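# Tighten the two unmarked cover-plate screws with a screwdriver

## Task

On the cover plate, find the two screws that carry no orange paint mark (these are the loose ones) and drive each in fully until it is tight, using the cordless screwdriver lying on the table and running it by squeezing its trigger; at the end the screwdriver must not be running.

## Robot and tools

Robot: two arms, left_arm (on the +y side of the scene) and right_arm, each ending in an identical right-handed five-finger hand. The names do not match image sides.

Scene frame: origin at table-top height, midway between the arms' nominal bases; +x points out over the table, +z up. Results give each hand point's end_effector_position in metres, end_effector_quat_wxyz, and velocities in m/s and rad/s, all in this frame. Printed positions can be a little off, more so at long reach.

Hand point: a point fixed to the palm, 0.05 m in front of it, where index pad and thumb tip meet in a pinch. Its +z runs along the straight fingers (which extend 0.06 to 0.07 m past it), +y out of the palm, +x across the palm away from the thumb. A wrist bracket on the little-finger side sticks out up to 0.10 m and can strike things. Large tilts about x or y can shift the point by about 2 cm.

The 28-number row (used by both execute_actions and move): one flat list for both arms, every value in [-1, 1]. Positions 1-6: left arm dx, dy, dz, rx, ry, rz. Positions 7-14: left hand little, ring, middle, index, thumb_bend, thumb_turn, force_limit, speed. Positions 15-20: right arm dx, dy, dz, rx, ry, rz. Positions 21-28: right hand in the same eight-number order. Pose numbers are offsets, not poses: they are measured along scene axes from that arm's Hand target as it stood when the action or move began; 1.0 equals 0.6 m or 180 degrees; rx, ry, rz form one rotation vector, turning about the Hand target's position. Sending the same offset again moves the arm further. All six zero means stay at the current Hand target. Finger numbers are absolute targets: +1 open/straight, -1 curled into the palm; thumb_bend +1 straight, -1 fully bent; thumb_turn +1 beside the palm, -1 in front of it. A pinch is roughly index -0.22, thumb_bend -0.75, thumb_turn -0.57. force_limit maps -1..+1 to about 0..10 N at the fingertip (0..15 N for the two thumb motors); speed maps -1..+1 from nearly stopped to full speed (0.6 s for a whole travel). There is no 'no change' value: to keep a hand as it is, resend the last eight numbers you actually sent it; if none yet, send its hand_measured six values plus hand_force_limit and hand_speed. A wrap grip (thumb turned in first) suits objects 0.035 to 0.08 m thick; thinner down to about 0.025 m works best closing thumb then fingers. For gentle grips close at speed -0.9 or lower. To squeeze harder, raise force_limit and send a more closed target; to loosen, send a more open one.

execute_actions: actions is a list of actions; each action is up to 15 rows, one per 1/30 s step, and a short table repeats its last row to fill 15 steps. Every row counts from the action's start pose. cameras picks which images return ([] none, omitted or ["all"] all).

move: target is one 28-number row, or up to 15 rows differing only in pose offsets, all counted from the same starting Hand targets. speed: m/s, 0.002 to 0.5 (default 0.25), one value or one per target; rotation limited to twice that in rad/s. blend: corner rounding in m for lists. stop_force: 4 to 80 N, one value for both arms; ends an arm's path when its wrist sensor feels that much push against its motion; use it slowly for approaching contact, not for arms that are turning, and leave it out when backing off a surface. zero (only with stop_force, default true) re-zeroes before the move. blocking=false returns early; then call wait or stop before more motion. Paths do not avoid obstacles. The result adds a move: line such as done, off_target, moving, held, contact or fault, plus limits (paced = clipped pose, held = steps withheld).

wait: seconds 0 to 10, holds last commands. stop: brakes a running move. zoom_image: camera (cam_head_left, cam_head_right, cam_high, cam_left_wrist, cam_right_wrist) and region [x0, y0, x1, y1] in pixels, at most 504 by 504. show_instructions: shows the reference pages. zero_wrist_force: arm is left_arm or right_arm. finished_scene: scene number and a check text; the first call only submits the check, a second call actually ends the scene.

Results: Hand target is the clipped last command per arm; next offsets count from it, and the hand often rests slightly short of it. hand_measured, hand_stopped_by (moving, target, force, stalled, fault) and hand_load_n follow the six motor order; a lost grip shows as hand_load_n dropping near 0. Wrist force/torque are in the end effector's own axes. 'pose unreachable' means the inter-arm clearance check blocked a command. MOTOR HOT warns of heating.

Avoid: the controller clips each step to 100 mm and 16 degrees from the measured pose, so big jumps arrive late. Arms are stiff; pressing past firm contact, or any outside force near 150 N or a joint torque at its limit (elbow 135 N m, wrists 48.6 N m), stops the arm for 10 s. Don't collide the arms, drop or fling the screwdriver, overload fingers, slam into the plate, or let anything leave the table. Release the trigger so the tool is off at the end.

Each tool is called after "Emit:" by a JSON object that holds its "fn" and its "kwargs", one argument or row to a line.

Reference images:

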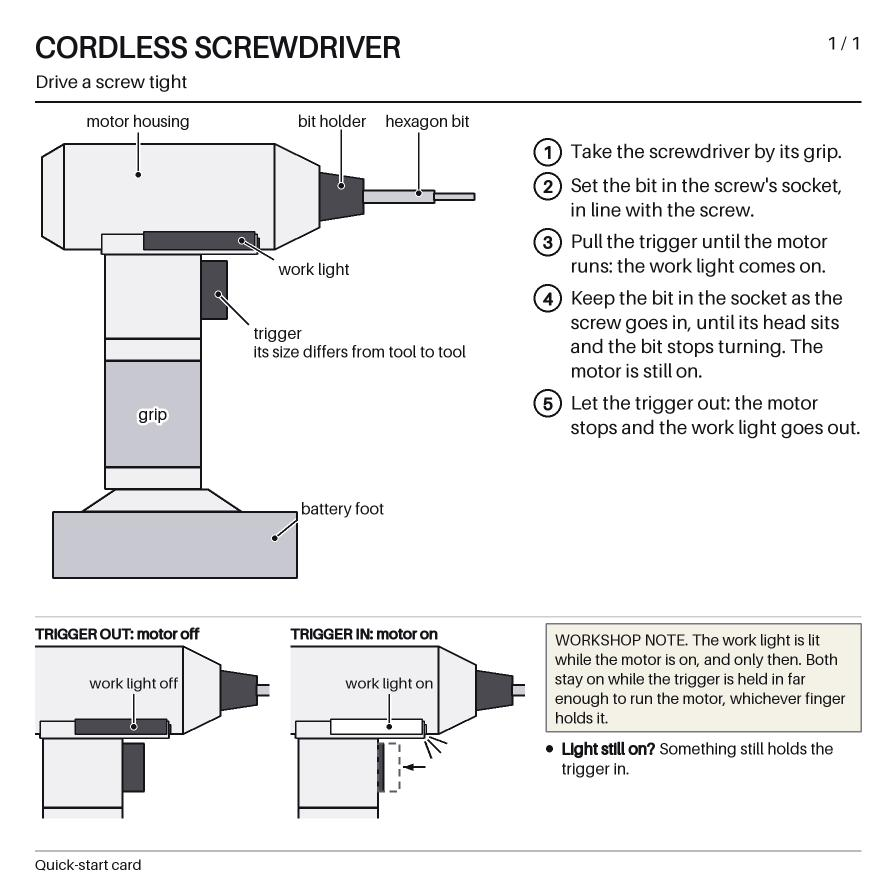

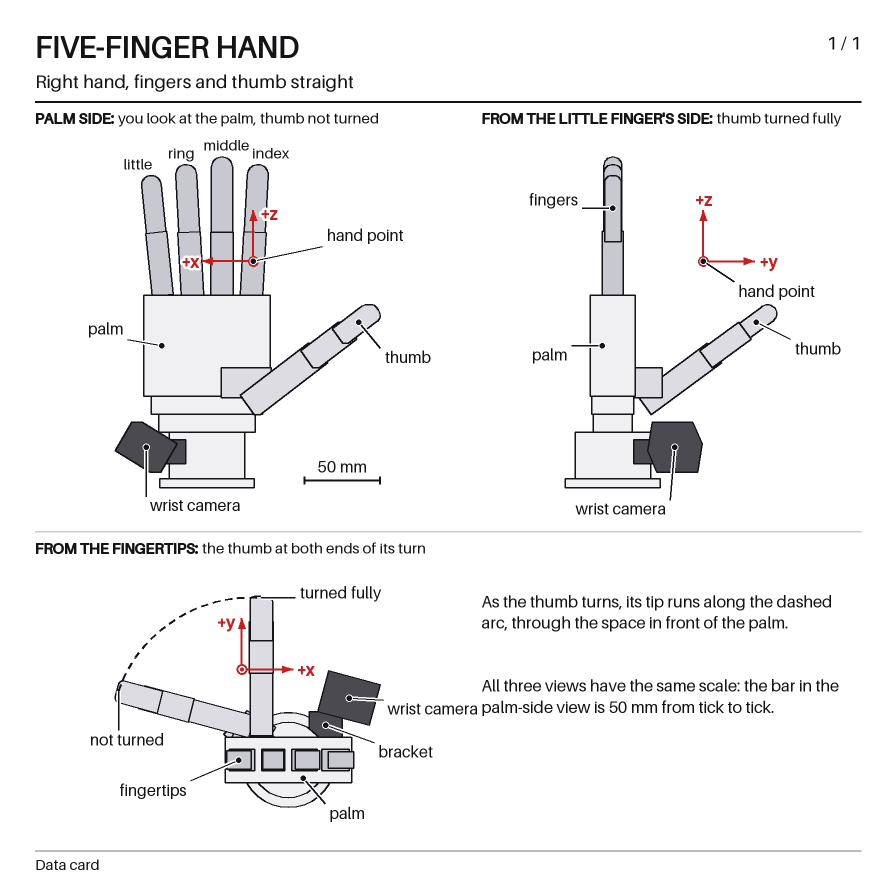

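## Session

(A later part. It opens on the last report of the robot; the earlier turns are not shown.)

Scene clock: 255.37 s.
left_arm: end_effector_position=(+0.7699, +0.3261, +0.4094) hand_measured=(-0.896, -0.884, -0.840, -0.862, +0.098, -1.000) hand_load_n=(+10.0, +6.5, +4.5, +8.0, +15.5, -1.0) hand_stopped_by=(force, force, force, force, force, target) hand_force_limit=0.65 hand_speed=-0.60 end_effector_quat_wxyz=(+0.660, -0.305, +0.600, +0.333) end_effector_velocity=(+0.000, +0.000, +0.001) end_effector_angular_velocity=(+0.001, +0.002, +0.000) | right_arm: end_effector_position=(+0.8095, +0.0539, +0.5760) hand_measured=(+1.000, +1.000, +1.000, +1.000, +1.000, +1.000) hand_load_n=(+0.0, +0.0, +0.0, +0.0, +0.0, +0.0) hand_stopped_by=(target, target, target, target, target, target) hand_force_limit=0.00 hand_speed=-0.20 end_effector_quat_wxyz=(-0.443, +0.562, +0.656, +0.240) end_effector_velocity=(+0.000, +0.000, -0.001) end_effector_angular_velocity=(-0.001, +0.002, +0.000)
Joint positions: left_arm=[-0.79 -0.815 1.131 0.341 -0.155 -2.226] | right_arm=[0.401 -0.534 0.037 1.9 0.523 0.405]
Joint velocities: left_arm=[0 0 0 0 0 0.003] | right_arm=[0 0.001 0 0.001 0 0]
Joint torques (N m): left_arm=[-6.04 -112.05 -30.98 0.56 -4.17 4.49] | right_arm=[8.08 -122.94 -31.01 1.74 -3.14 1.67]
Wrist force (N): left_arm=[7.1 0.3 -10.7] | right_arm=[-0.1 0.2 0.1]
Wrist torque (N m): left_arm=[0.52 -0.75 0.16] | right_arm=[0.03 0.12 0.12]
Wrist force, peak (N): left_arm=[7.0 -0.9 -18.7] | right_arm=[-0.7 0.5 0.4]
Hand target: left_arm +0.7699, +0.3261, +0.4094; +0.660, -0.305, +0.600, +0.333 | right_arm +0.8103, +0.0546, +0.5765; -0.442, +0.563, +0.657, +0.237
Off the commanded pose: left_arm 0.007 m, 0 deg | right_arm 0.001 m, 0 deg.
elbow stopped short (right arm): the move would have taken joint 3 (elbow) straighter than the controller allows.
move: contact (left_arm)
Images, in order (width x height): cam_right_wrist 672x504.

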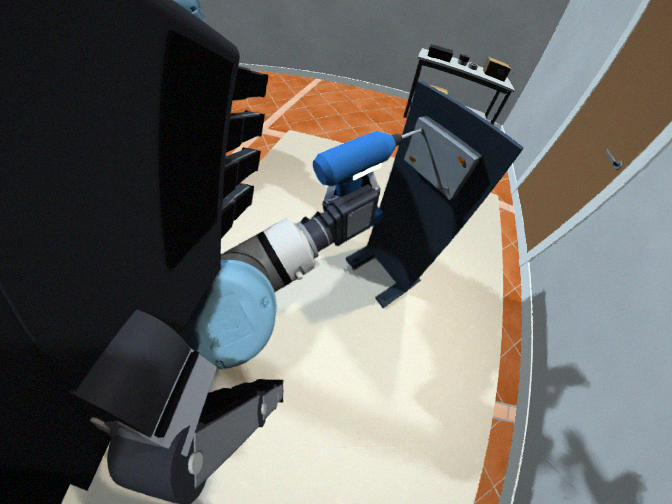

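Emit:
{"fn": "move", "kwargs": {
  "target": [
    [-0.0194,-0.0271,0,0,0,0,-0.98,-0.98,-0.98,-0.9,-0.98,-1,0.65,-0.6,0,0,0,0,0,0,1,1,1,1,1,1,0,-0.2],
    [0.1033,-0.1146,-0.1015,0,0,0,-0.98,-0.98,-0.98,-0.9,-0.98,-1,0.65,-0.6,0,0,0,0,0,0,1,1,1,1,1,1,0,-0.2],
    [0.1207,-0.0902,-0.1015,0,0,0,-0.98,-0.98,-0.98,-0.9,-0.98,-1,0.65,-0.6,0,0,0,0,0,0,1,1,1,1,1,1,0,-0.2]
  ],
  "speed": 0.06,
  "cameras": ["cam_right_wrist"]
}}

Emit:
{"fn": "zoom_image", "kwargs": {
  "camera": "cam_right_wrist",
  "region": [438, 180, 456, 198]
}}

Emit:
{"fn": "zoom_image", "kwargs": {
  "camera": "cam_right_wrist",
  "region": [412, 122, 430, 140]
}}

Scene clock: 258.53 s.
left_arm: end_effector_position=(+0.8421, +0.2720, +0.3483) hand_measured=(-0.896, -0.884, -0.840, -0.862, +0.098, -1.000) hand_load_n=(+9.0, +6.0, +4.5, +8.0, +15.0, +0.5) hand_stopped_by=(force, force, force, force, force, target) hand_force_limit=0.65 hand_speed=-0.60 end_effector_quat_wxyz=(+0.660, -0.305, +0.600, +0.333) end_effector_velocity=(+0.000, +0.001, +0.000) end_effector_angular_velocity=(+0.001, +0.001, +0.001) | right_arm: end_effector_position=(+0.8095, +0.0539, +0.5760) hand_measured=(+1.000, +1.000, +1.000, +1.000, +1.000, +1.000) hand_load_n=(+0.0, +0.5, +0.0, +0.0, +0.0, +0.0) hand_stopped_by=(target, target, target, target, target, target) hand_force_limit=0.00 hand_speed=-0.20 end_effector_quat_wxyz=(-0.443, +0.562, +0.656, +0.240) end_effector_velocity=(-0.001, +0.000, +0.002) end_effector_angular_velocity=(+0.001, -0.002, +0.000)
Joint positions: left_arm=[-0.78 -0.6 0.853 0.449 -0.147 -2.27] | right_arm=[0.401 -0.534 0.037 1.9 0.523 0.405]
Joint velocities: left_arm=[0.001 0.001 0 0.001 -0.001 0] | right_arm=[0 -0.002 0 0 0 0]
Joint torques (N m): left_arm=[-11.98 -102.05 -40.54 1.68 -4.54 2.28] | right_arm=[1.43 -117.3 -29.34 1.86 -2.95 1.82]
Wrist force (N): left_arm=[8.3 0.5 -2.2] | right_arm=[0.4 0.1 -0.2]
Wrist torque (N m): left_arm=[0.06 -0.18 0.14] | right_arm=[0.04 0.07 0.14]
Wrist force, peak (N): left_arm=[7.3 -0.1 -11.0] | right_arm=[-0.5 0.6 -0.1]
Hand target: left_arm +0.8420, +0.2720, +0.3483; +0.660, -0.305, +0.600, +0.333 | right_arm +0.8103, +0.0546, +0.5765; -0.442, +0.563, +0.657, +0.237
Off the commanded pose: left_arm 0.000 m, 0 deg | right_arm 0.001 m, 0 deg.
elbow stopped short (right arm): the move would have taken joint 3 (elbow) straighter than the controller allows.
move: done
Images, in order (width x height): cam_right_wrist 672x504.

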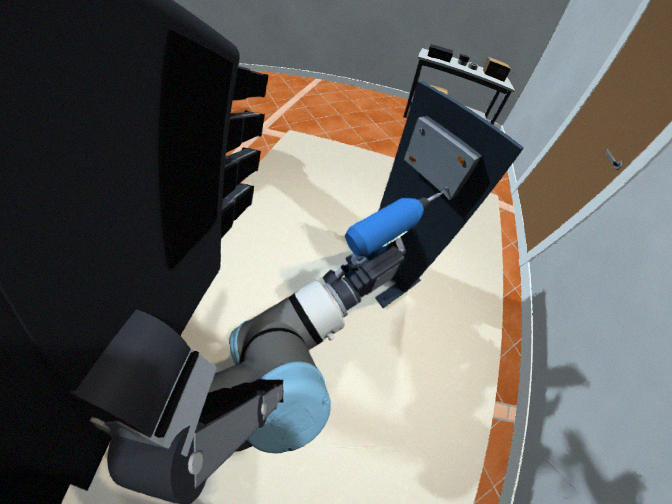

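Scaled by 28.000 from the camera's 672x504 image, which has a finer 960x720 frame.

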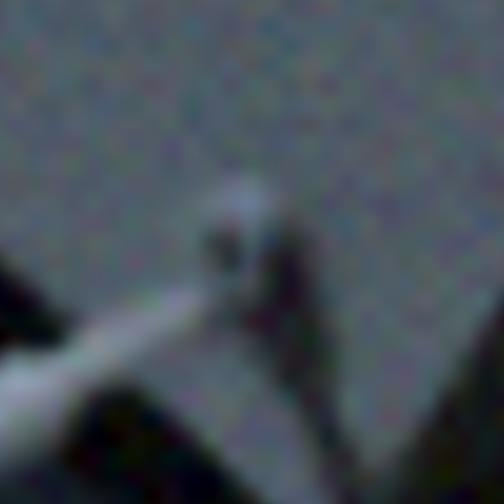

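Scaled by 28.000 from the camera's 672x504 image, which has a finer 960x720 frame.

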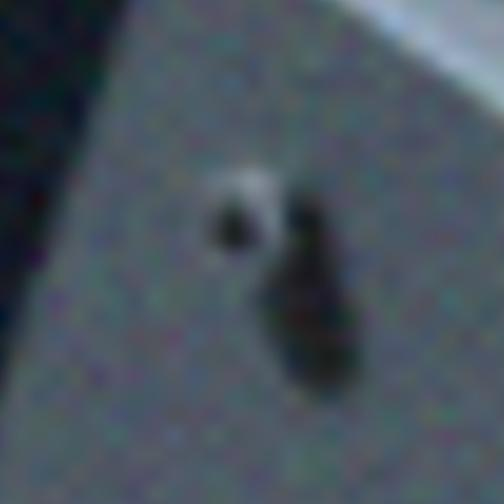

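Emit:
{"fn": "move", "kwargs": {
  "target": [0.0003,-0.0002,0.0037,0,0,0,-0.98,-0.98,-0.98,-0.9,-0.98,-1,0.65,-0.6,0,0,0,0,0,0,1,1,1,1,1,1,0,-0.2],
  "speed": 0.02,
  "cameras": ["cam_right_wrist"]
}}

Emit:
{"fn": "zoom_image", "kwargs": {
  "camera": "cam_right_wrist",
  "region": [438, 180, 456, 198]
}}

Emit:
{"fn": "move", "kwargs": {
  "target": [0.0068,0.0095,0,0,0,0,-0.98,-0.98,-0.98,-0.9,-0.98,-1,0.65,-0.6,0,0,0,0,0,0,1,1,1,1,1,1,0,-0.2],
  "speed": 0.005,
  "stop_force": 6,
  "cameras": ["cam_right_wrist"]
}}

Emit:
{"fn": "zoom_image", "kwargs": {
  "camera": "cam_right_wrist",
  "region": [438, 180, 456, 198]
}}

Scene clock: 259.53 s.
left_arm: end_effector_position=(+0.8422, +0.2718, +0.3505) hand_measured=(-0.896, -0.884, -0.840, -0.862, +0.098, -1.000) hand_load_n=(+9.0, +6.0, +4.5, +8.0, +15.5, +0.0) hand_stopped_by=(force, force, force, force, force, target) hand_force_limit=0.65 hand_speed=-0.60 end_effector_quat_wxyz=(+0.660, -0.305, +0.600, +0.333) end_effector_velocity=(+0.000, +0.000, +0.000) end_effector_angular_velocity=(-0.002, -0.002, -0.001) | right_arm: end_effector_position=(+0.8095, +0.0539, +0.5759) hand_measured=(+1.000, +1.000, +1.000, +1.000, +1.000, +1.000) hand_load_n=(+0.0, +0.0, +0.0, +0.0, +0.0, +0.0) hand_stopped_by=(target, target, target, target, target, target) hand_force_limit=0.00 hand_speed=-0.20 end_effector_quat_wxyz=(-0.443, +0.562, +0.656, +0.240) end_effector_velocity=(+0.000, +0.000, +0.001) end_effector_angular_velocity=(+0.001, -0.001, +0.000)
Joint positions: left_arm=[-0.78 -0.601 0.85 0.452 -0.147 -2.27] | right_arm=[0.401 -0.534 0.037 1.9 0.523 0.405]
Joint velocities: left_arm=[-0.001 0 0 0 0 -0.002] | right_arm=[0 -0.001 0 0 0 0]
Joint torques (N m): left_arm=[-10.77 -124.87 -50.37 7.1 -2.99 -1.93] | right_arm=[0.31 -116.7 -29.55 1.61 -3.39 1.67]
Wrist force (N): left_arm=[8.0 1.3 -2.5] | right_arm=[0.0 0.6 0.6]
Wrist torque (N m): left_arm=[0.20 -0.12 0.15] | right_arm=[0.06 0.10 0.13]
Wrist force, peak (N): left_arm=[8.3 0.8 -2.4] | right_arm=[-0.1 0.5 0.7]
Hand target: left_arm +0.8422, +0.2718, +0.3505; +0.660, -0.305, +0.600, +0.333 | right_arm +0.8103, +0.0546, +0.5765; -0.442, +0.563, +0.657, +0.237
Off the commanded pose: left_arm 0.000 m, 0 deg | right_arm 0.001 m, 0 deg.
elbow stopped short (right arm): the move would have taken joint 3 (elbow) straighter than the controller allows.
move: done
Images, in order (width x height): cam_right_wrist 672x504.

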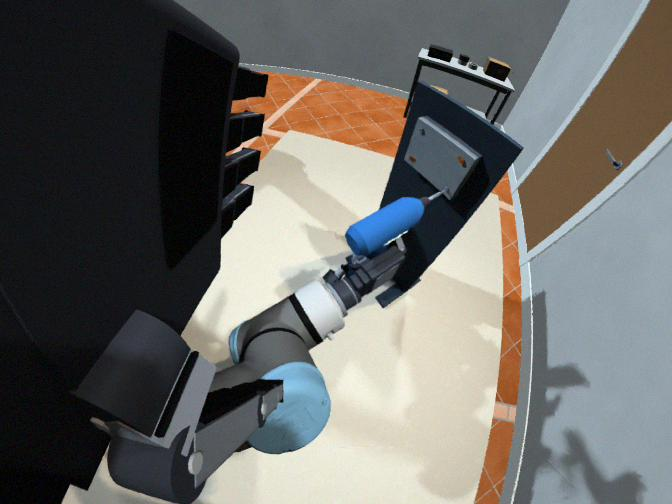

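Scaled by 28.000 from the camera's 672x504 image, which has a finer 960x720 frame.

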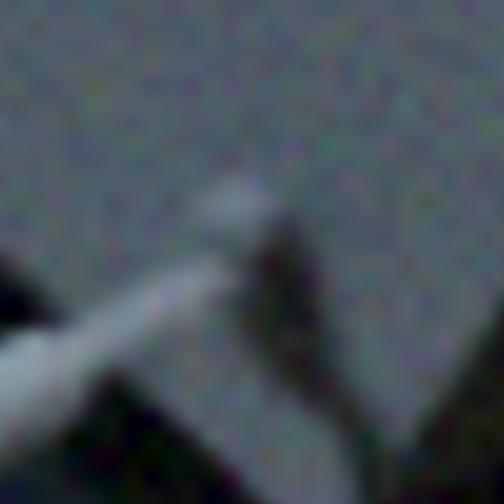

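Scene clock: 261.07 s.
left_arm: end_effector_position=(+0.8432, +0.2732, +0.3506) hand_measured=(-0.896, -0.884, -0.840, -0.862, +0.098, -1.000) hand_load_n=(+9.0, +6.0, +4.5, +8.0, +15.0, +0.0) hand_stopped_by=(force, force, force, force, force, target) hand_force_limit=0.65 hand_speed=-0.60 end_effector_quat_wxyz=(+0.660, -0.305, +0.600, +0.333) end_effector_velocity=(+0.000, +0.000, +0.000) end_effector_angular_velocity=(+0.000, -0.001, +0.000) | right_arm: end_effector_position=(+0.8095, +0.0539, +0.5759) hand_measured=(+1.000, +1.000, +1.000, +1.000, +1.000, +1.000) hand_load_n=(+0.0, +0.0, +0.0, +0.0, +0.0, +0.0) hand_stopped_by=(target, target, target, target, target, target) hand_force_limit=0.00 hand_speed=-0.20 end_effector_quat_wxyz=(-0.443, +0.562, +0.656, +0.240) end_effector_velocity=(+0.000, +0.000, -0.001) end_effector_angular_velocity=(-0.001, +0.001, +0.000)
Joint positions: left_arm=[-0.778 -0.599 0.847 0.46 -0.145 -2.277] | right_arm=[0.401 -0.534 0.037 1.9 0.523 0.405]
Joint velocities: left_arm=[0 0 0 0.001 0 -0.001] | right_arm=[0 0.001 0 0.001 0 0]
Joint torques (N m): left_arm=[-6.12 -121.93 -31.91 0.92 -4.11 4.15] | right_arm=[-2.3 -123.84 -29.57 1.76 -3.31 1.68]
Wrist force (N): left_arm=[7.7 -0.1 -8.7] | right_arm=[-0.1 0.1 0.2]
Wrist torque (N m): left_arm=[0.41 -0.56 0.19] | right_arm=[0.01 0.12 0.11]
Wrist force, peak (N): left_arm=[6.9 -0.7 -13.6] | right_arm=[-0.4 0.9 0.0]
Hand target: left_arm +0.8432, +0.2732, +0.3506; +0.660, -0.305, +0.600, +0.333 | right_arm +0.8103, +0.0546, +0.5765; -0.442, +0.563, +0.657, +0.237
Off the commanded pose: left_arm 0.005 m, 0 deg | right_arm 0.001 m, 0 deg.
elbow stopped short (right arm): the move would have taken joint 3 (elbow) straighter than the controller allows.
move: contact (left_arm)
Images, in order (width x height): cam_right_wrist 672x504.

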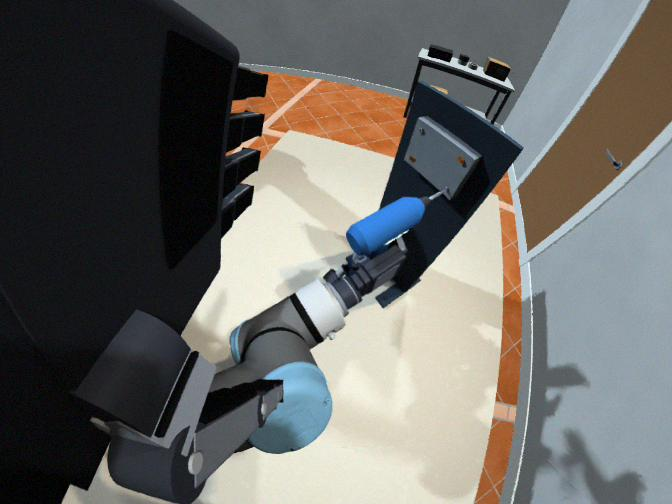

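Scaled by 28.000 from the camera's 672x504 image, which has a finer 960x720 frame.

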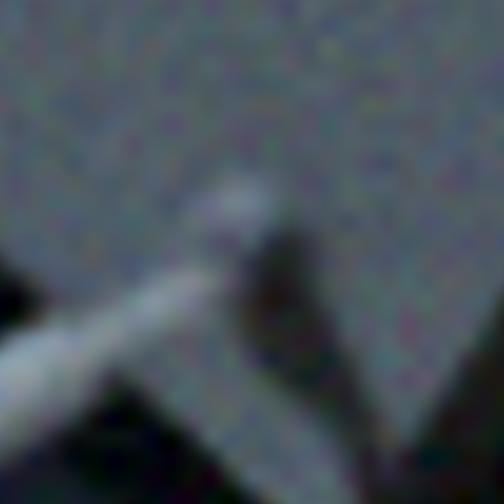

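Emit:
{"fn": "move", "kwargs": {
  "target": [-0.0010,-0.0023,0.0023,0,0,0,-0.98,-0.98,-0.98,-0.9,-0.98,-1,0.65,-0.6,0,0,0,0,0,0,1,1,1,1,1,1,0,-0.2],
  "speed": 0.02,
  "cameras": ["cam_right_wrist"]
}}

Emit:
{"fn": "move", "kwargs": {
  "target": [0.0068,0.0095,0,0,0,0,-0.98,-0.98,-0.98,-0.9,-0.98,-1,0.65,-0.6,0,0,0,0,0,0,1,1,1,1,1,1,0,-0.2],
  "speed": 0.005,
  "stop_force": 6,
  "cameras": ["cam_right_wrist"]
}}

Emit:
{"fn": "zoom_image", "kwargs": {
  "camera": "cam_right_wrist",
  "region": [438, 180, 456, 198]
}}

Scene clock: 262.00 s.
left_arm: end_effector_position=(+0.8426, +0.2718, +0.3520) hand_measured=(-0.896, -0.884, -0.840, -0.862, +0.098, -1.000) hand_load_n=(+9.0, +6.0, +4.5, +8.0, +15.5, +0.5) hand_stopped_by=(force, force, force, force, force, target) hand_force_limit=0.65 hand_speed=-0.60 end_effector_quat_wxyz=(+0.660, -0.305, +0.600, +0.333) end_effector_velocity=(+0.000, +0.000, -0.001) end_effector_angular_velocity=(+0.000, -0.001, +0.000) | right_arm: end_effector_position=(+0.8095, +0.0539, +0.5759) hand_measured=(+1.000, +1.000, +1.000, +1.000, +1.000, +1.000) hand_load_n=(+0.0, +0.0, +0.0, +0.0, +0.0, +0.0) hand_stopped_by=(target, target, target, target, target, target) hand_force_limit=0.00 hand_speed=-0.20 end_effector_quat_wxyz=(-0.443, +0.562, +0.656, +0.240) end_effector_velocity=(+0.000, +0.000, +0.000) end_effector_angular_velocity=(+0.000, +0.000, +0.000)
Joint positions: left_arm=[-0.78 -0.601 0.847 0.456 -0.146 -2.27] | right_arm=[0.401 -0.534 0.037 1.9 0.523 0.405]
Joint velocities: left_arm=[0.001 0.001 0 0 0 -0.001] | right_arm=[0 0 0 -0.001 0 0]
Joint torques (N m): left_arm=[-8.56 -123.65 -52.92 0.47 -3.88 3.94] | right_arm=[-1.79 -119.45 -29.18 1.35 -3.49 1.65]
Wrist force (N): left_arm=[8.1 0.7 -2.3] | right_arm=[-0.1 0.6 0.4]
Wrist torque (N m): left_arm=[0.10 -0.15 0.14] | right_arm=[0.06 0.12 0.12]
Wrist force, peak (N): left_arm=[8.0 -0.4 -8.9] | right_arm=[0.4 0.6 0.2]
Hand target: left_arm +0.8426, +0.2718, +0.3520; +0.660, -0.305, +0.600, +0.333 | right_arm +0.8103, +0.0546, +0.5765; -0.442, +0.563, +0.657, +0.237
Off the commanded pose: left_arm 0.000 m, 0 deg | right_arm 0.001 m, 0 deg.
elbow stopped short (right arm): the move would have taken joint 3 (elbow) straighter than the controller allows.
move: done
Images, in order (width x height): cam_right_wrist 672x504.

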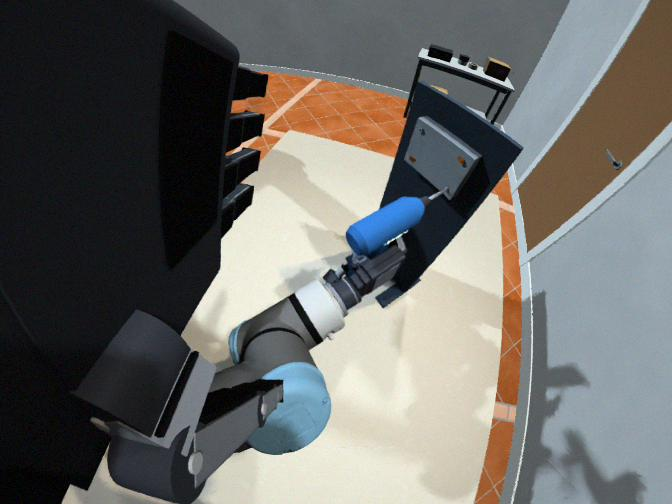

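Scene clock: 264.33 s.
left_arm: end_effector_position=(+0.8457, +0.2762, +0.3520) hand_measured=(-0.896, -0.884, -0.840, -0.862, +0.098, -1.000) hand_load_n=(+10.5, +6.5, +5.5, +8.0, +15.5, +0.5) hand_stopped_by=(force, force, force, force, force, target) hand_force_limit=0.65 hand_speed=-0.60 end_effector_quat_wxyz=(+0.660, -0.305, +0.600, +0.333) end_effector_velocity=(+0.000, -0.001, +0.000) end_effector_angular_velocity=(+0.001, +0.000, +0.000) | right_arm: end_effector_position=(+0.8095, +0.0539, +0.5759) hand_measured=(+1.000, +1.000, +1.000, +1.000, +1.000, +1.000) hand_load_n=(+0.0, +0.0, +0.0, +0.0, +0.0, +0.0) hand_stopped_by=(target, target, target, target, target, target) hand_force_limit=0.00 hand_speed=-0.20 end_effector_quat_wxyz=(-0.443, +0.562, +0.656, +0.240) end_effector_velocity=(+0.000, +0.000, +0.001) end_effector_angular_velocity=(+0.000, -0.001, +0.000)
Joint positions: left_arm=[-0.774 -0.595 0.839 0.482 -0.142 -2.295] | right_arm=[0.401 -0.534 0.037 1.9 0.523 0.405]
Joint velocities: left_arm=[-0.001 0 0 -0.001 -0.001 0.001] | right_arm=[0 -0.001 0 0 0 0]
Joint torques (N m): left_arm=[0.51 -116.09 -32.15 0.19 -4.45 3.52] | right_arm=[-4.99 -124.58 -29.48 5.58 -3.28 -0.35]
Wrist force (N): left_arm=[3.9 -6.4 -7.5] | right_arm=[-0.2 0.0 0.0]
Wrist torque (N m): left_arm=[1.07 -0.95 0.48] | right_arm=[0.01 0.15 0.10]
Wrist force, peak (N): left_arm=[5.5 -7.0 -13.6] | right_arm=[-0.1 0.7 0.2]
Hand target: left_arm +0.8457, +0.2762, +0.3520; +0.660, -0.305, +0.600, +0.333 | right_arm +0.8103, +0.0546, +0.5765; -0.442, +0.563, +0.657, +0.237
Off the commanded pose: left_arm 0.002 m, 0 deg | right_arm 0.001 m, 0 deg.
elbow stopped short (right arm): the move would have taken joint 3 (elbow) straighter than the controller allows.
move: contact (left_arm)
Images, in order (width x height): cam_right_wrist 672x504.

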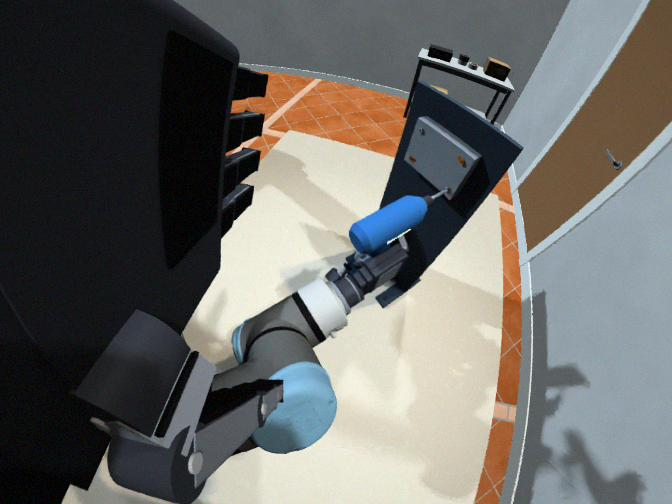

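Scaled by 28.000 from the camera's 672x504 image, which has a finer 960x720 frame.

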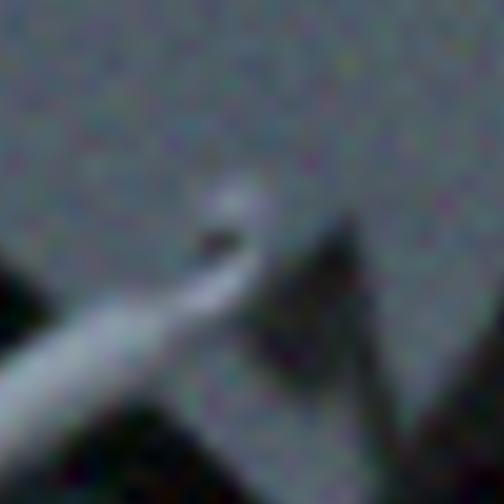

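Emit:
{"fn": "move", "kwargs": {
  "target": [-0.00485,-0.0068,0,0,0,0,-0.98,-0.98,-0.98,-0.9,-0.98,-1,0.65,-0.6,0,0,0,0,0,0,1,1,1,1,1,1,0,-0.2],
  "speed": 0.02,
  "cameras": ["cam_right_wrist"]
}}

Emit:
{"fn": "zoom_image", "kwargs": {
  "camera": "cam_right_wrist",
  "region": [438, 180, 456, 198]
}}

Scene clock: 265.30 s.
left_arm: end_effector_position=(+0.8428, +0.2721, +0.3520) hand_measured=(-0.896, -0.884, -0.840, -0.862, +0.098, -1.000) hand_load_n=(+9.0, +5.5, +5.0, +8.0, +15.0, +0.5) hand_stopped_by=(force, force, force, force, force, target) hand_force_limit=0.65 hand_speed=-0.60 end_effector_quat_wxyz=(+0.660, -0.305, +0.600, +0.333) end_effector_velocity=(+0.000, -0.001, -0.001) end_effector_angular_velocity=(+0.000, +0.001, -0.001) | right_arm: end_effector_position=(+0.8095, +0.0539, +0.5759) hand_measured=(+1.000, +1.000, +1.000, +1.000, +1.000, +1.000) hand_load_n=(+0.0, +0.0, +0.0, -0.5, +0.0, +0.0) hand_stopped_by=(target, target, target, target, target, target) hand_force_limit=0.00 hand_speed=-0.20 end_effector_quat_wxyz=(-0.443, +0.562, +0.656, +0.240) end_effector_velocity=(+0.001, +0.000, -0.002) end_effector_angular_velocity=(+0.000, +0.002, +0.000)
Joint positions: left_arm=[-0.779 -0.601 0.847 0.457 -0.146 -2.272] | right_arm=[0.401 -0.534 0.037 1.9 0.523 0.405]
Joint velocities: left_arm=[-0.001 0.001 0 0 0 0] | right_arm=[0 0.002 0 0 0 0]
Joint torques (N m): left_arm=[1.49 -123.47 -35.94 2.11 -2.68 3.51] | right_arm=[-4.29 -118.66 -29.44 1.7 -3.46 1.52]
Wrist force (N): left_arm=[8.1 0.6 -2.5] | right_arm=[0.0 0.2 0.2]
Wrist torque (N m): left_arm=[0.10 -0.14 0.13] | right_arm=[0.02 0.11 0.11]
Wrist force, peak (N): left_arm=[4.4 -7.0 -7.7] | right_arm=[-0.3 0.7 -0.1]
Hand target: left_arm +0.8428, +0.2721, +0.3520; +0.660, -0.305, +0.600, +0.333 | right_arm +0.8103, +0.0546, +0.5765; -0.442, +0.563, +0.657, +0.237
Off the commanded pose: left_arm 0.000 m, 0 deg | right_arm 0.001 m, 0 deg.
elbow stopped short (right arm): the move would have taken joint 3 (elbow) straighter than the controller allows.
move: done
Images, in order (width x height): cam_right_wrist 672x504.

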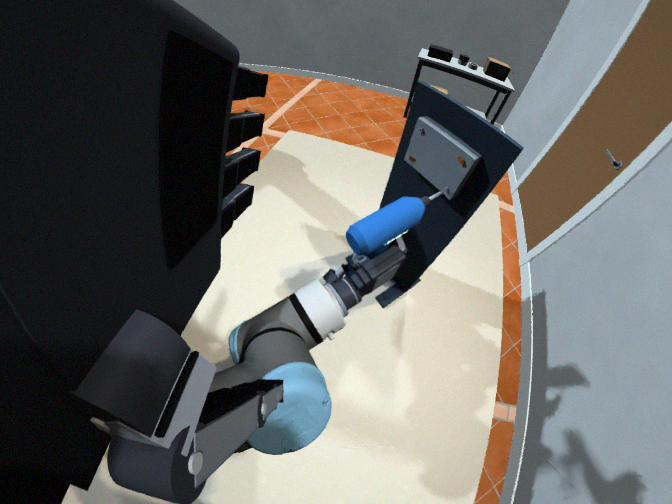

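Scaled by 28.000 from the camera's 672x504 image, which has a finer 960x720 frame.

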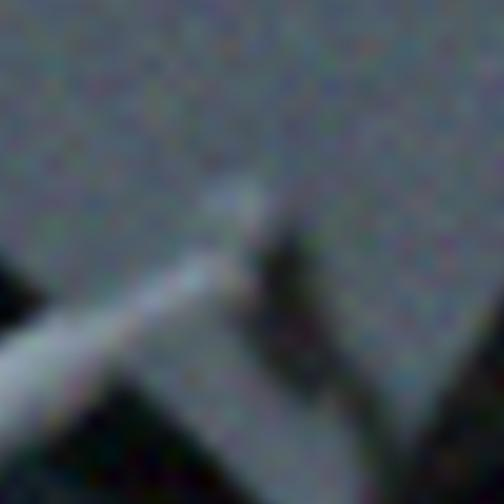

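Emit:
{"fn": "move", "kwargs": {
  "target": [-0.0011,0.0008,-0.0010,0,0,0,-0.98,-0.98,-0.98,-0.9,-0.98,-1,0.65,-0.6,0,0,0,0,0,0,1,1,1,1,1,1,0,-0.2],
  "speed": 0.02,
  "cameras": ["cam_right_wrist"]
}}

Emit:
{"fn": "zoom_image", "kwargs": {
  "camera": "cam_right_wrist",
  "region": [438, 180, 456, 198]
}}

Emit:
{"fn": "move", "kwargs": {
  "target": [0.0068,0.0095,0,0,0,0,-0.98,-0.98,-0.98,-0.9,-0.98,-1,0.65,-0.6,0,0,0,0,0,0,1,1,1,1,1,1,0,-0.2],
  "speed": 0.005,
  "stop_force": 5,
  "cameras": ["cam_right_wrist"]
}}

Emit:
{"fn": "zoom_image", "kwargs": {
  "camera": "cam_right_wrist",
  "region": [438, 180, 456, 198]
}}

Scene clock: 266.50 s.
left_arm: end_effector_position=(+0.8422, +0.2727, +0.3514) hand_measured=(-0.896, -0.884, -0.840, -0.862, +0.098, -1.000) hand_load_n=(+9.0, +5.5, +5.0, +8.0, +15.5, +0.5) hand_stopped_by=(force, force, force, force, force, target) hand_force_limit=0.65 hand_speed=-0.60 end_effector_quat_wxyz=(+0.660, -0.305, +0.600, +0.333) end_effector_velocity=(+0.000, +0.000, +0.000) end_effector_angular_velocity=(+0.000, +0.001, +0.000) | right_arm: end_effector_position=(+0.8095, +0.0539, +0.5759) hand_measured=(+1.000, +1.000, +1.000, +1.000, +1.000, +1.000) hand_load_n=(+0.0, +0.0, +0.0, +0.0, +0.0, +0.5) hand_stopped_by=(target, target, target, target, target, target) hand_force_limit=0.00 hand_speed=-0.20 end_effector_quat_wxyz=(-0.443, +0.562, +0.656, +0.240) end_effector_velocity=(+0.000, +0.000, -0.001) end_effector_angular_velocity=(+0.000, +0.002, +0.000)
Joint positions: left_arm=[-0.779 -0.602 0.851 0.454 -0.146 -2.271] | right_arm=[0.401 -0.534 0.037 1.9 0.523 0.405]
Joint velocities: left_arm=[0 0 0 0 0 0.001] | right_arm=[0 0.001 0 0.001 -0.001 0]
Joint torques (N m): left_arm=[-6.6 -124.51 -34.11 0.81 -4.31 4.32] | right_arm=[-6.19 -116.89 -29.09 1.34 -3.5 1.84]
Wrist force (N): left_arm=[8.2 0.9 -2.1] | right_arm=[0.0 0.0 0.1]
Wrist torque (N m): left_arm=[0.11 -0.16 0.15] | right_arm=[0.00 0.12 0.11]
Wrist force, peak (N): left_arm=[8.5 0.7 -2.4] | right_arm=[-0.4 0.3 0.5]
Hand target: left_arm +0.8422, +0.2726, +0.3514; +0.660, -0.305, +0.600, +0.333 | right_arm +0.8103, +0.0546, +0.5765; -0.442, +0.563, +0.657, +0.237
Off the commanded pose: left_arm 0.000 m, 0 deg | right_arm 0.001 m, 0 deg.
elbow stopped short (right arm): the move would have taken joint 3 (elbow) straighter than the controller allows.
move: done
Images, in order (width x height): cam_right_wrist 672x504.

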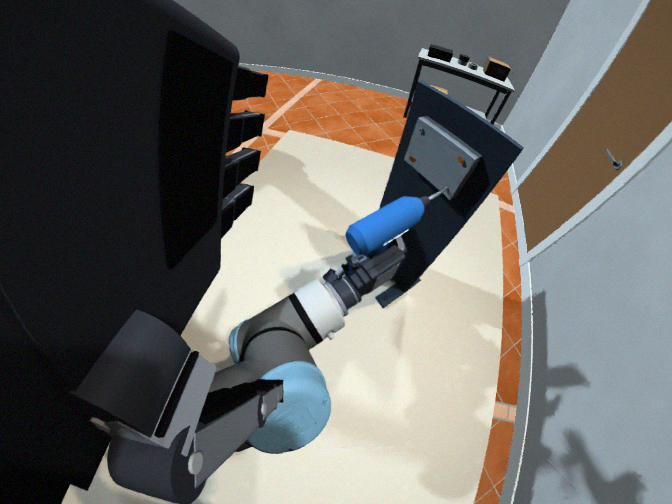

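Scaled by 28.000 from the camera's 672x504 image, which has a finer 960x720 frame.

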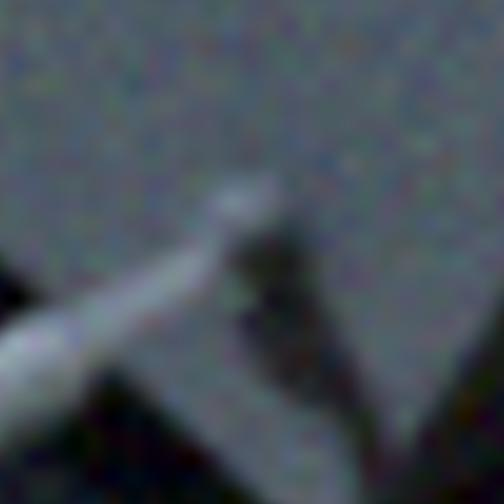

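Scene clock: 267.87 s.
left_arm: end_effector_position=(+0.8427, +0.2735, +0.3515) hand_measured=(-0.896, -0.884, -0.840, -0.862, +0.098, -1.000) hand_load_n=(+9.0, +5.5, +5.0, +8.0, +15.0, +0.0) hand_stopped_by=(force, force, force, force, force, target) hand_force_limit=0.65 hand_speed=-0.60 end_effector_quat_wxyz=(+0.660, -0.305, +0.600, +0.333) end_effector_velocity=(+0.000, +0.000, +0.001) end_effector_angular_velocity=(+0.000, +0.000, +0.000) | right_arm: end_effector_position=(+0.8095, +0.0539, +0.5759) hand_measured=(+1.000, +1.000, +1.000, +1.000, +1.000, +1.000) hand_load_n=(+0.0, +0.0, +0.0, +0.0, +0.0, +0.0) hand_stopped_by=(target, target, target, target, target, target) hand_force_limit=0.00 hand_speed=-0.20 end_effector_quat_wxyz=(-0.443, +0.562, +0.656, +0.240) end_effector_velocity=(-0.001, +0.000, +0.001) end_effector_angular_velocity=(+0.000, +0.000, +0.000)
Joint positions: left_arm=[-0.778 -0.601 0.849 0.459 -0.145 -2.275] | right_arm=[0.401 -0.534 0.037 1.9 0.523 0.405]
Joint velocities: left_arm=[0 -0.001 0 0 -0.001 0] | right_arm=[0 -0.001 0 0.001 0 0]
Joint torques (N m): left_arm=[-8.59 -127.41 -31.98 0.66 -4.39 4.29] | right_arm=[-8.26 -122.75 -29.15 1.81 -3.29 1.8]
Wrist force (N): left_arm=[7.8 -0.3 -8.6] | right_arm=[0.0 0.6 0.3]
Wrist torque (N m): left_arm=[0.36 -0.50 0.17] | right_arm=[0.07 0.10 0.13]
Wrist force, peak (N): left_arm=[8.0 -0.4 -12.8] | right_arm=[-0.2 0.6 0.3]
Hand target: left_arm +0.8427, +0.2735, +0.3515; +0.660, -0.305, +0.600, +0.333 | right_arm +0.8103, +0.0546, +0.5765; -0.442, +0.563, +0.657, +0.237
Off the commanded pose: left_arm 0.006 m, 0 deg | right_arm 0.001 m, 0 deg.
elbow stopped short (right arm): the move would have taken joint 3 (elbow) straighter than the controller allows.
move: contact (left_arm)
Images, in order (width x height): cam_right_wrist 672x504.

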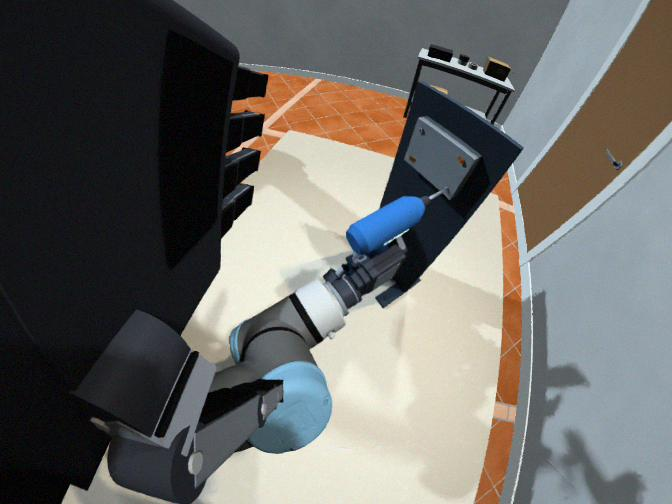

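Scaled by 28.000 from the camera's 672x504 image, which has a finer 960x720 frame.

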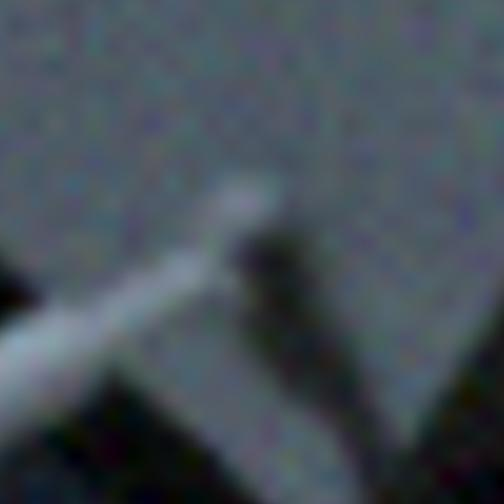

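Emit:
{"fn": "move", "kwargs": {
  "target": [
    [-0.0145,-0.0203,0,0,0,0,-0.98,-0.98,-0.98,-0.9,-0.98,-1,0.65,-0.6,0,0,0,0,0,0,1,1,1,1,1,1,0,-0.2],
    [-0.1388,0.0642,0.0938,0,0,0,-0.98,-0.98,-0.98,-0.9,-0.98,-1,0.65,-0.6,0,0,0,0,0,0,1,1,1,1,1,1,0,-0.2],
    [-0.1292,0.0777,0.0938,0,0,0,-0.98,-0.98,-0.98,-0.9,-0.98,-1,0.65,-0.6,0,0,0,0,0,0,1,1,1,1,1,1,0,-0.2]
  ],
  "speed": 0.06,
  "cameras": ["cam_right_wrist"]
}}

Emit:
{"fn": "zoom_image", "kwargs": {
  "camera": "cam_right_wrist",
  "region": [412, 122, 430, 140]
}}

Emit:
{"fn": "zoom_image", "kwargs": {
  "camera": "cam_right_wrist",
  "region": [438, 180, 456, 198]
}}

Scene clock: 270.93 s.
left_arm: end_effector_position=(+0.7654, +0.3201, +0.4081) hand_measured=(-0.896, -0.884, -0.840, -0.862, +0.098, -1.000) hand_load_n=(+9.0, +5.5, +5.0, +8.0, +15.0, +0.5) hand_stopped_by=(force, force, force, force, force, target) hand_force_limit=0.65 hand_speed=-0.60 end_effector_quat_wxyz=(+0.660, -0.305, +0.600, +0.333) end_effector_velocity=(+0.000, -0.001, -0.001) end_effector_angular_velocity=(+0.001, +0.001, +0.000) | right_arm: end_effector_position=(+0.8095, +0.0539, +0.5760) hand_measured=(+1.000, +1.000, +1.000, +1.000, +1.000, +1.000) hand_load_n=(-0.5, +0.0, +0.0, +0.0, +0.0, +0.0) hand_stopped_by=(target, target, target, target, target, target) hand_force_limit=0.00 hand_speed=-0.20 end_effector_quat_wxyz=(-0.443, +0.562, +0.656, +0.240) end_effector_velocity=(+0.000, +0.000, +0.001) end_effector_angular_velocity=(+0.001, -0.001, +0.000)
Joint positions: left_arm=[-0.799 -0.822 1.141 0.305 -0.161 -2.193] | right_arm=[0.401 -0.534 0.037 1.9 0.523 0.405]
Joint velocities: left_arm=[-0.001 0.001 0 -0.002 0 0.002] | right_arm=[0 -0.001 0 -0.001 0 0]
Joint torques (N m): left_arm=[-9.11 -85.58 -38.25 1.07 -4.18 2.82] | right_arm=[-13.6 -125.53 -29.67 2.11 -3.08 1.66]
Wrist force (N): left_arm=[8.1 0.6 -3.1] | right_arm=[0.0 0.3 0.2]
Wrist torque (N m): left_arm=[0.12 -0.11 0.12] | right_arm=[0.04 0.11 0.12]
Wrist force, peak (N): left_arm=[8.0 -0.7 -8.6] | right_arm=[-0.1 0.7 0.3]
Hand target: left_arm +0.7654, +0.3201, +0.4080; +0.660, -0.305, +0.600, +0.333 | right_arm +0.8103, +0.0546, +0.5765; -0.442, +0.563, +0.657, +0.237
Off the commanded pose: left_arm 0.000 m, 0 deg | right_arm 0.001 m, 0 deg.
elbow stopped short (right arm): the move would have taken joint 3 (elbow) straighter than the controller allows.
move: done
Images, in order (width x height): cam_right_wrist 672x504.

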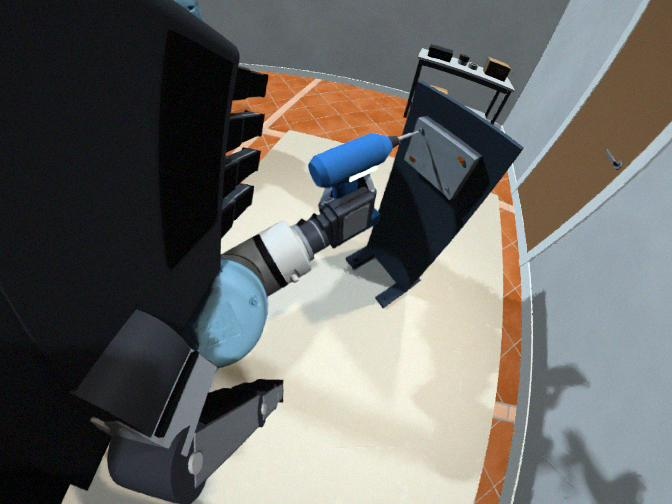

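Scaled by 28.000 from the camera's 672x504 image, which has a finer 960x720 frame.

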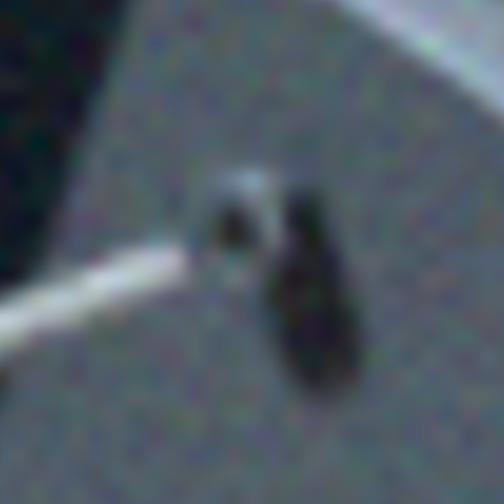

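Scaled by 28.000 from the camera's 672x504 image, which has a finer 960x720 frame.

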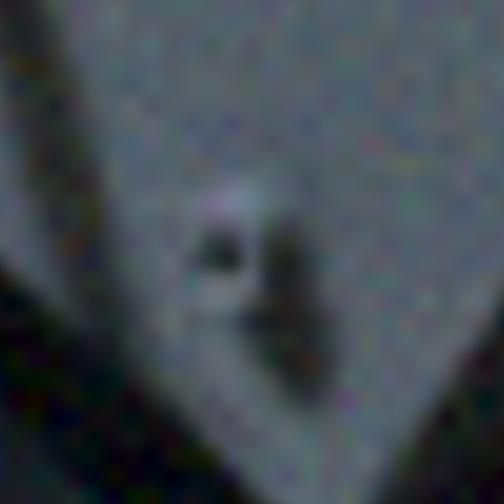

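Emit:
{"fn": "move", "kwargs": {
  "target": [0.0050,0.0079,0.0010,0,0,0,-0.98,-0.98,-0.98,-0.9,-0.98,-1,0.65,-0.6,0,0,0,0,0,0,1,1,1,1,1,1,0,-0.2],
  "speed": 0.02,
  "cameras": []
}}

Emit:
{"fn": "move", "kwargs": {
  "target": [0.0068,0.0095,0,0,0,0,-0.98,-0.98,-0.98,-0.9,-0.98,-1,0.65,-0.6,0,0,0,0,0,0,1,1,1,1,1,1,0,-0.2],
  "speed": 0.005,
  "stop_force": 7,
  "cameras": ["cam_right_wrist"]
}}

Emit:
{"fn": "zoom_image", "kwargs": {
  "camera": "cam_right_wrist",
  "region": [412, 122, 430, 140]
}}

Scene clock: 272.10 s.
left_arm: end_effector_position=(+0.7685, +0.3249, +0.4086) hand_measured=(-0.896, -0.884, -0.840, -0.862, +0.098, -1.000) hand_load_n=(+8.5, +5.5, +4.5, +8.0, +15.5, +0.5) hand_stopped_by=(force, force, force, force, force, target) hand_force_limit=0.65 hand_speed=-0.60 end_effector_quat_wxyz=(+0.660, -0.305, +0.600, +0.333) end_effector_velocity=(+0.000, -0.001, +0.000) end_effector_angular_velocity=(+0.001, +0.000, -0.001) | right_arm: end_effector_position=(+0.8095, +0.0539, +0.5760) hand_measured=(+1.000, +1.000, +1.000, +1.000, +1.000, +1.000) hand_load_n=(+0.0, +0.0, +0.0, +0.0, -0.5, +0.0) hand_stopped_by=(target, target, target, target, target, target) hand_force_limit=0.00 hand_speed=-0.20 end_effector_quat_wxyz=(-0.443, +0.562, +0.656, +0.240) end_effector_velocity=(+0.000, +0.000, +0.000) end_effector_angular_velocity=(+0.000, +0.000, +0.000)
Joint positions: left_arm=[-0.792 -0.817 1.136 0.33 -0.156 -2.216] | right_arm=[0.401 -0.534 0.037 1.9 0.523 0.405]
Joint velocities: left_arm=[-0.001 0.001 0 0.001 -0.001 -0.001] | right_arm=[0 0 0 0 0 0]
Joint torques (N m): left_arm=[-10 -79.48 -48.41 4.72 -3.09 -1.05] | right_arm=[-10.91 -116.53 -29.01 1.55 -3.35 1.78]
Wrist force (N): left_arm=[8.0 0.3 -2.7] | right_arm=[0.1 0.2 0.2]
Wrist torque (N m): left_arm=[0.06 -0.11 0.10] | right_arm=[0.03 0.09 0.12]
Wrist force, peak (N): left_arm=[8.2 0.9 -3.1] | right_arm=[-0.3 0.7 0.2]
Hand target: left_arm +0.7684, +0.3248, +0.4086; +0.660, -0.305, +0.600, +0.333 | right_arm +0.8103, +0.0546, +0.5765; -0.442, +0.563, +0.657, +0.237
Off the commanded pose: left_arm 0.000 m, 0 deg | right_arm 0.001 m, 0 deg.
elbow stopped short (right arm): the move would have taken joint 3 (elbow) straighter than the controller allows.
move: done
No camera images: "cameras" was empty.

Scene clock: 273.67 s.
left_arm: end_effector_position=(+0.7693, +0.3260, +0.4086) hand_measured=(-0.896, -0.884, -0.840, -0.862, +0.098, -1.000) hand_load_n=(+9.0, +5.5, +4.5, +8.0, +15.5, -0.5) hand_stopped_by=(force, force, force, force, force, target) hand_force_limit=0.65 hand_speed=-0.60 end_effector_quat_wxyz=(+0.660, -0.305, +0.600, +0.333) end_effector_velocity=(+0.000, +0.000, +0.001) end_effector_angular_velocity=(-0.001, -0.002, +0.000) | right_arm: end_effector_position=(+0.8095, +0.0539, +0.5759) hand_measured=(+1.000, +1.000, +1.000, +1.000, +1.000, +1.000) hand_load_n=(+0.0, +0.0, +0.0, +0.0, +0.0, +0.0) hand_stopped_by=(target, target, target, target, target, target) hand_force_limit=0.00 hand_speed=-0.20 end_effector_quat_wxyz=(-0.443, +0.562, +0.656, +0.240) end_effector_velocity=(+0.000, +0.000, +0.000) end_effector_angular_velocity=(+0.000, +0.001, +0.000)
Joint positions: left_arm=[-0.791 -0.816 1.134 0.336 -0.155 -2.222] | right_arm=[0.401 -0.534 0.037 1.9 0.523 0.405]
Joint velocities: left_arm=[0 -0.001 0 0 0 -0.001] | right_arm=[0 0 0 0 0 0]
Joint torques (N m): left_arm=[-7.42 -112.84 -32.8 0.93 -4.15 4.09] | right_arm=[-9.23 -123.35 -29.32 1.66 -3.36 1.71]
Wrist force (N): left_arm=[7.3 0.4 -7.2] | right_arm=[-0.3 0.3 0.0]
Wrist torque (N m): left_arm=[0.23 -0.50 0.09] | right_arm=[0.05 0.17 0.10]
Wrist force, peak (N): left_arm=[6.1 0.3 -10.6] | right_arm=[-0.1 0.8 0.0]
Hand target: left_arm +0.7693, +0.3260, +0.4086; +0.660, -0.305, +0.600, +0.333 | right_arm +0.8103, +0.0546, +0.5765; -0.442, +0.563, +0.657, +0.237
Off the commanded pose: left_arm 0.006 m, 0 deg | right_arm 0.001 m, 0 deg.
elbow stopped short (right arm): the move would have taken joint 3 (elbow) straighter than the controller allows.
move: contact (left_arm)
Images, in order (width x height): cam_right_wrist 672x504.

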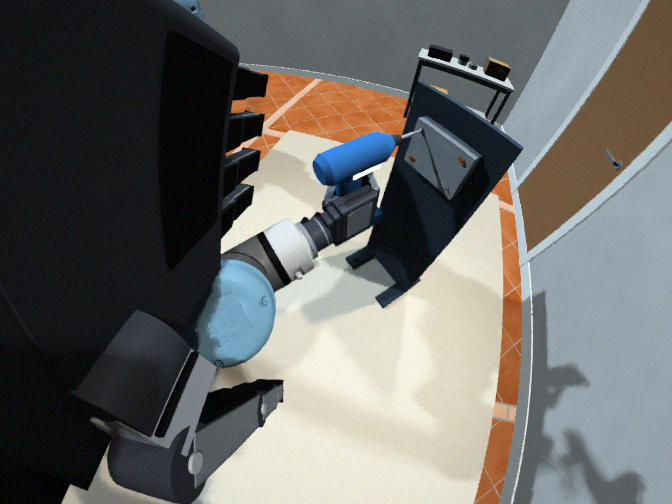

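Scaled by 28.000 from the camera's 672x504 image, which has a finer 960x720 frame.

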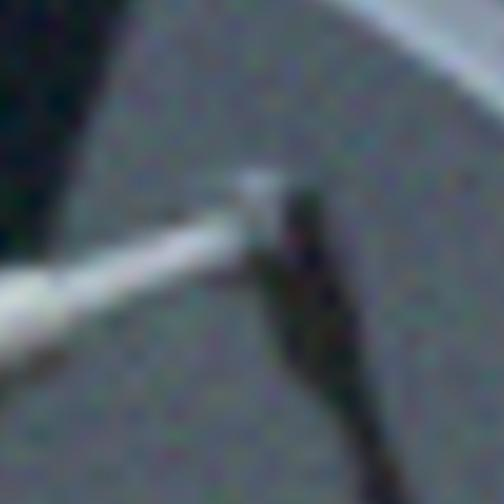

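Emit:
{"fn": "move", "kwargs": {
  "target": [
    [0.0009,-0.0004,0.0007,0,0,0,-0.98,-0.98,-0.98,-0.9,-0.98,-1,0.65,-0.6,0,0,0,0,0,0,1,1,1,1,1,1,0,-0.2],
    [0.0013,-0.0002,0.0013,0,0,0,-0.98,-0.98,-0.98,-0.9,-0.98,-1,0.65,-0.6,0,0,0,0,0,0,1,1,1,1,1,1,0,-0.2]
  ],
  "speed": 0.002,
  "cameras": ["cam_right_wrist"]
}}

Emit:
{"fn": "zoom_image", "kwargs": {
  "camera": "cam_right_wrist",
  "region": [412, 122, 430, 140]
}}

Scene clock: 274.60 s.
left_arm: end_effector_position=(+0.7700, +0.3258, +0.4094) hand_measured=(-0.896, -0.884, -0.840, -0.862, +0.098, -1.000) hand_load_n=(+10.0, +6.0, +5.0, +8.0, +15.5, +0.0) hand_stopped_by=(force, force, force, force, force, target) hand_force_limit=0.65 hand_speed=-0.60 end_effector_quat_wxyz=(+0.660, -0.305, +0.600, +0.333) end_effector_velocity=(+0.000, +0.000, +0.000) end_effector_angular_velocity=(+0.000, +0.000, +0.000) | right_arm: end_effector_position=(+0.8095, +0.0539, +0.5760) hand_measured=(+1.000, +1.000, +1.000, +1.000, +1.000, +1.000) hand_load_n=(+0.0, +0.0, +0.0, +0.0, +0.0, +0.0) hand_stopped_by=(target, target, target, target, target, target) hand_force_limit=0.00 hand_speed=-0.20 end_effector_quat_wxyz=(-0.443, +0.562, +0.656, +0.240) end_effector_velocity=(-0.001, -0.001, +0.003) end_effector_angular_velocity=(+0.001, -0.002, +0.000)
Joint positions: left_arm=[-0.791 -0.815 1.131 0.34 -0.155 -2.224] | right_arm=[0.401 -0.534 0.037 1.9 0.523 0.405]
Joint velocities: left_arm=[0 0 0 0 0 0.001] | right_arm=[0 -0.003 0 0 0 0]
Joint torques (N m): left_arm=[19.22 -79.15 -49.21 6.41 0.35 -3.22] | right_arm=[-8.57 -120.94 -29.05 1.32 -3.34 1.79]
Wrist force (N): left_arm=[6.5 -1.6 -17.8] | right_arm=[0.2 0.4 0.3]
Wrist torque (N m): left_arm=[0.80 -1.13 0.19] | right_arm=[0.05 0.08 0.13]
Wrist force, peak (N): left_arm=[6.6 -1.2 -18.0] | right_arm=[-0.2 0.0 0.7]
Hand target: left_arm +0.7700, +0.3258, +0.4094; +0.660, -0.305, +0.600, +0.333 | right_arm +0.8103, +0.0546, +0.5765; -0.442, +0.563, +0.657, +0.237
Off the commanded pose: left_arm 0.000 m, 0 deg | right_arm 0.001 m, 0 deg.
elbow stopped short (right arm): the move would have taken joint 3 (elbow) straighter than the controller allows.
move: done
Images, in order (width x height): cam_right_wrist 672x504.

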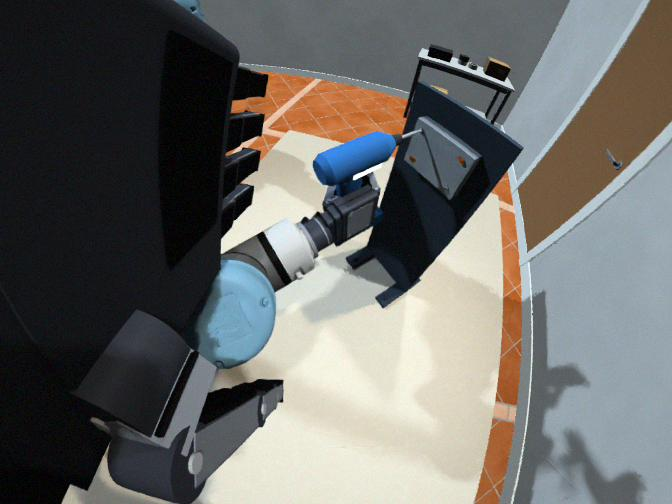

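Scaled by 28.000 from the camera's 672x504 image, which has a finer 960x720 frame.

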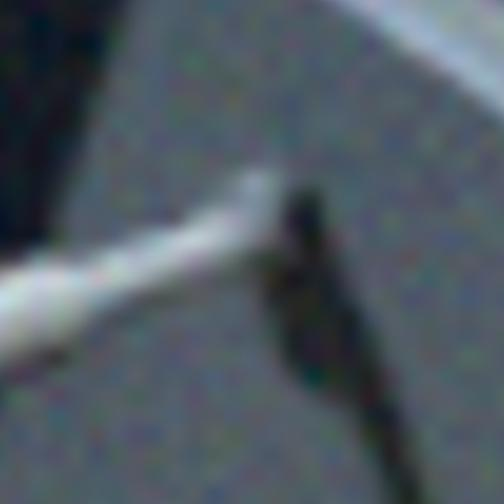

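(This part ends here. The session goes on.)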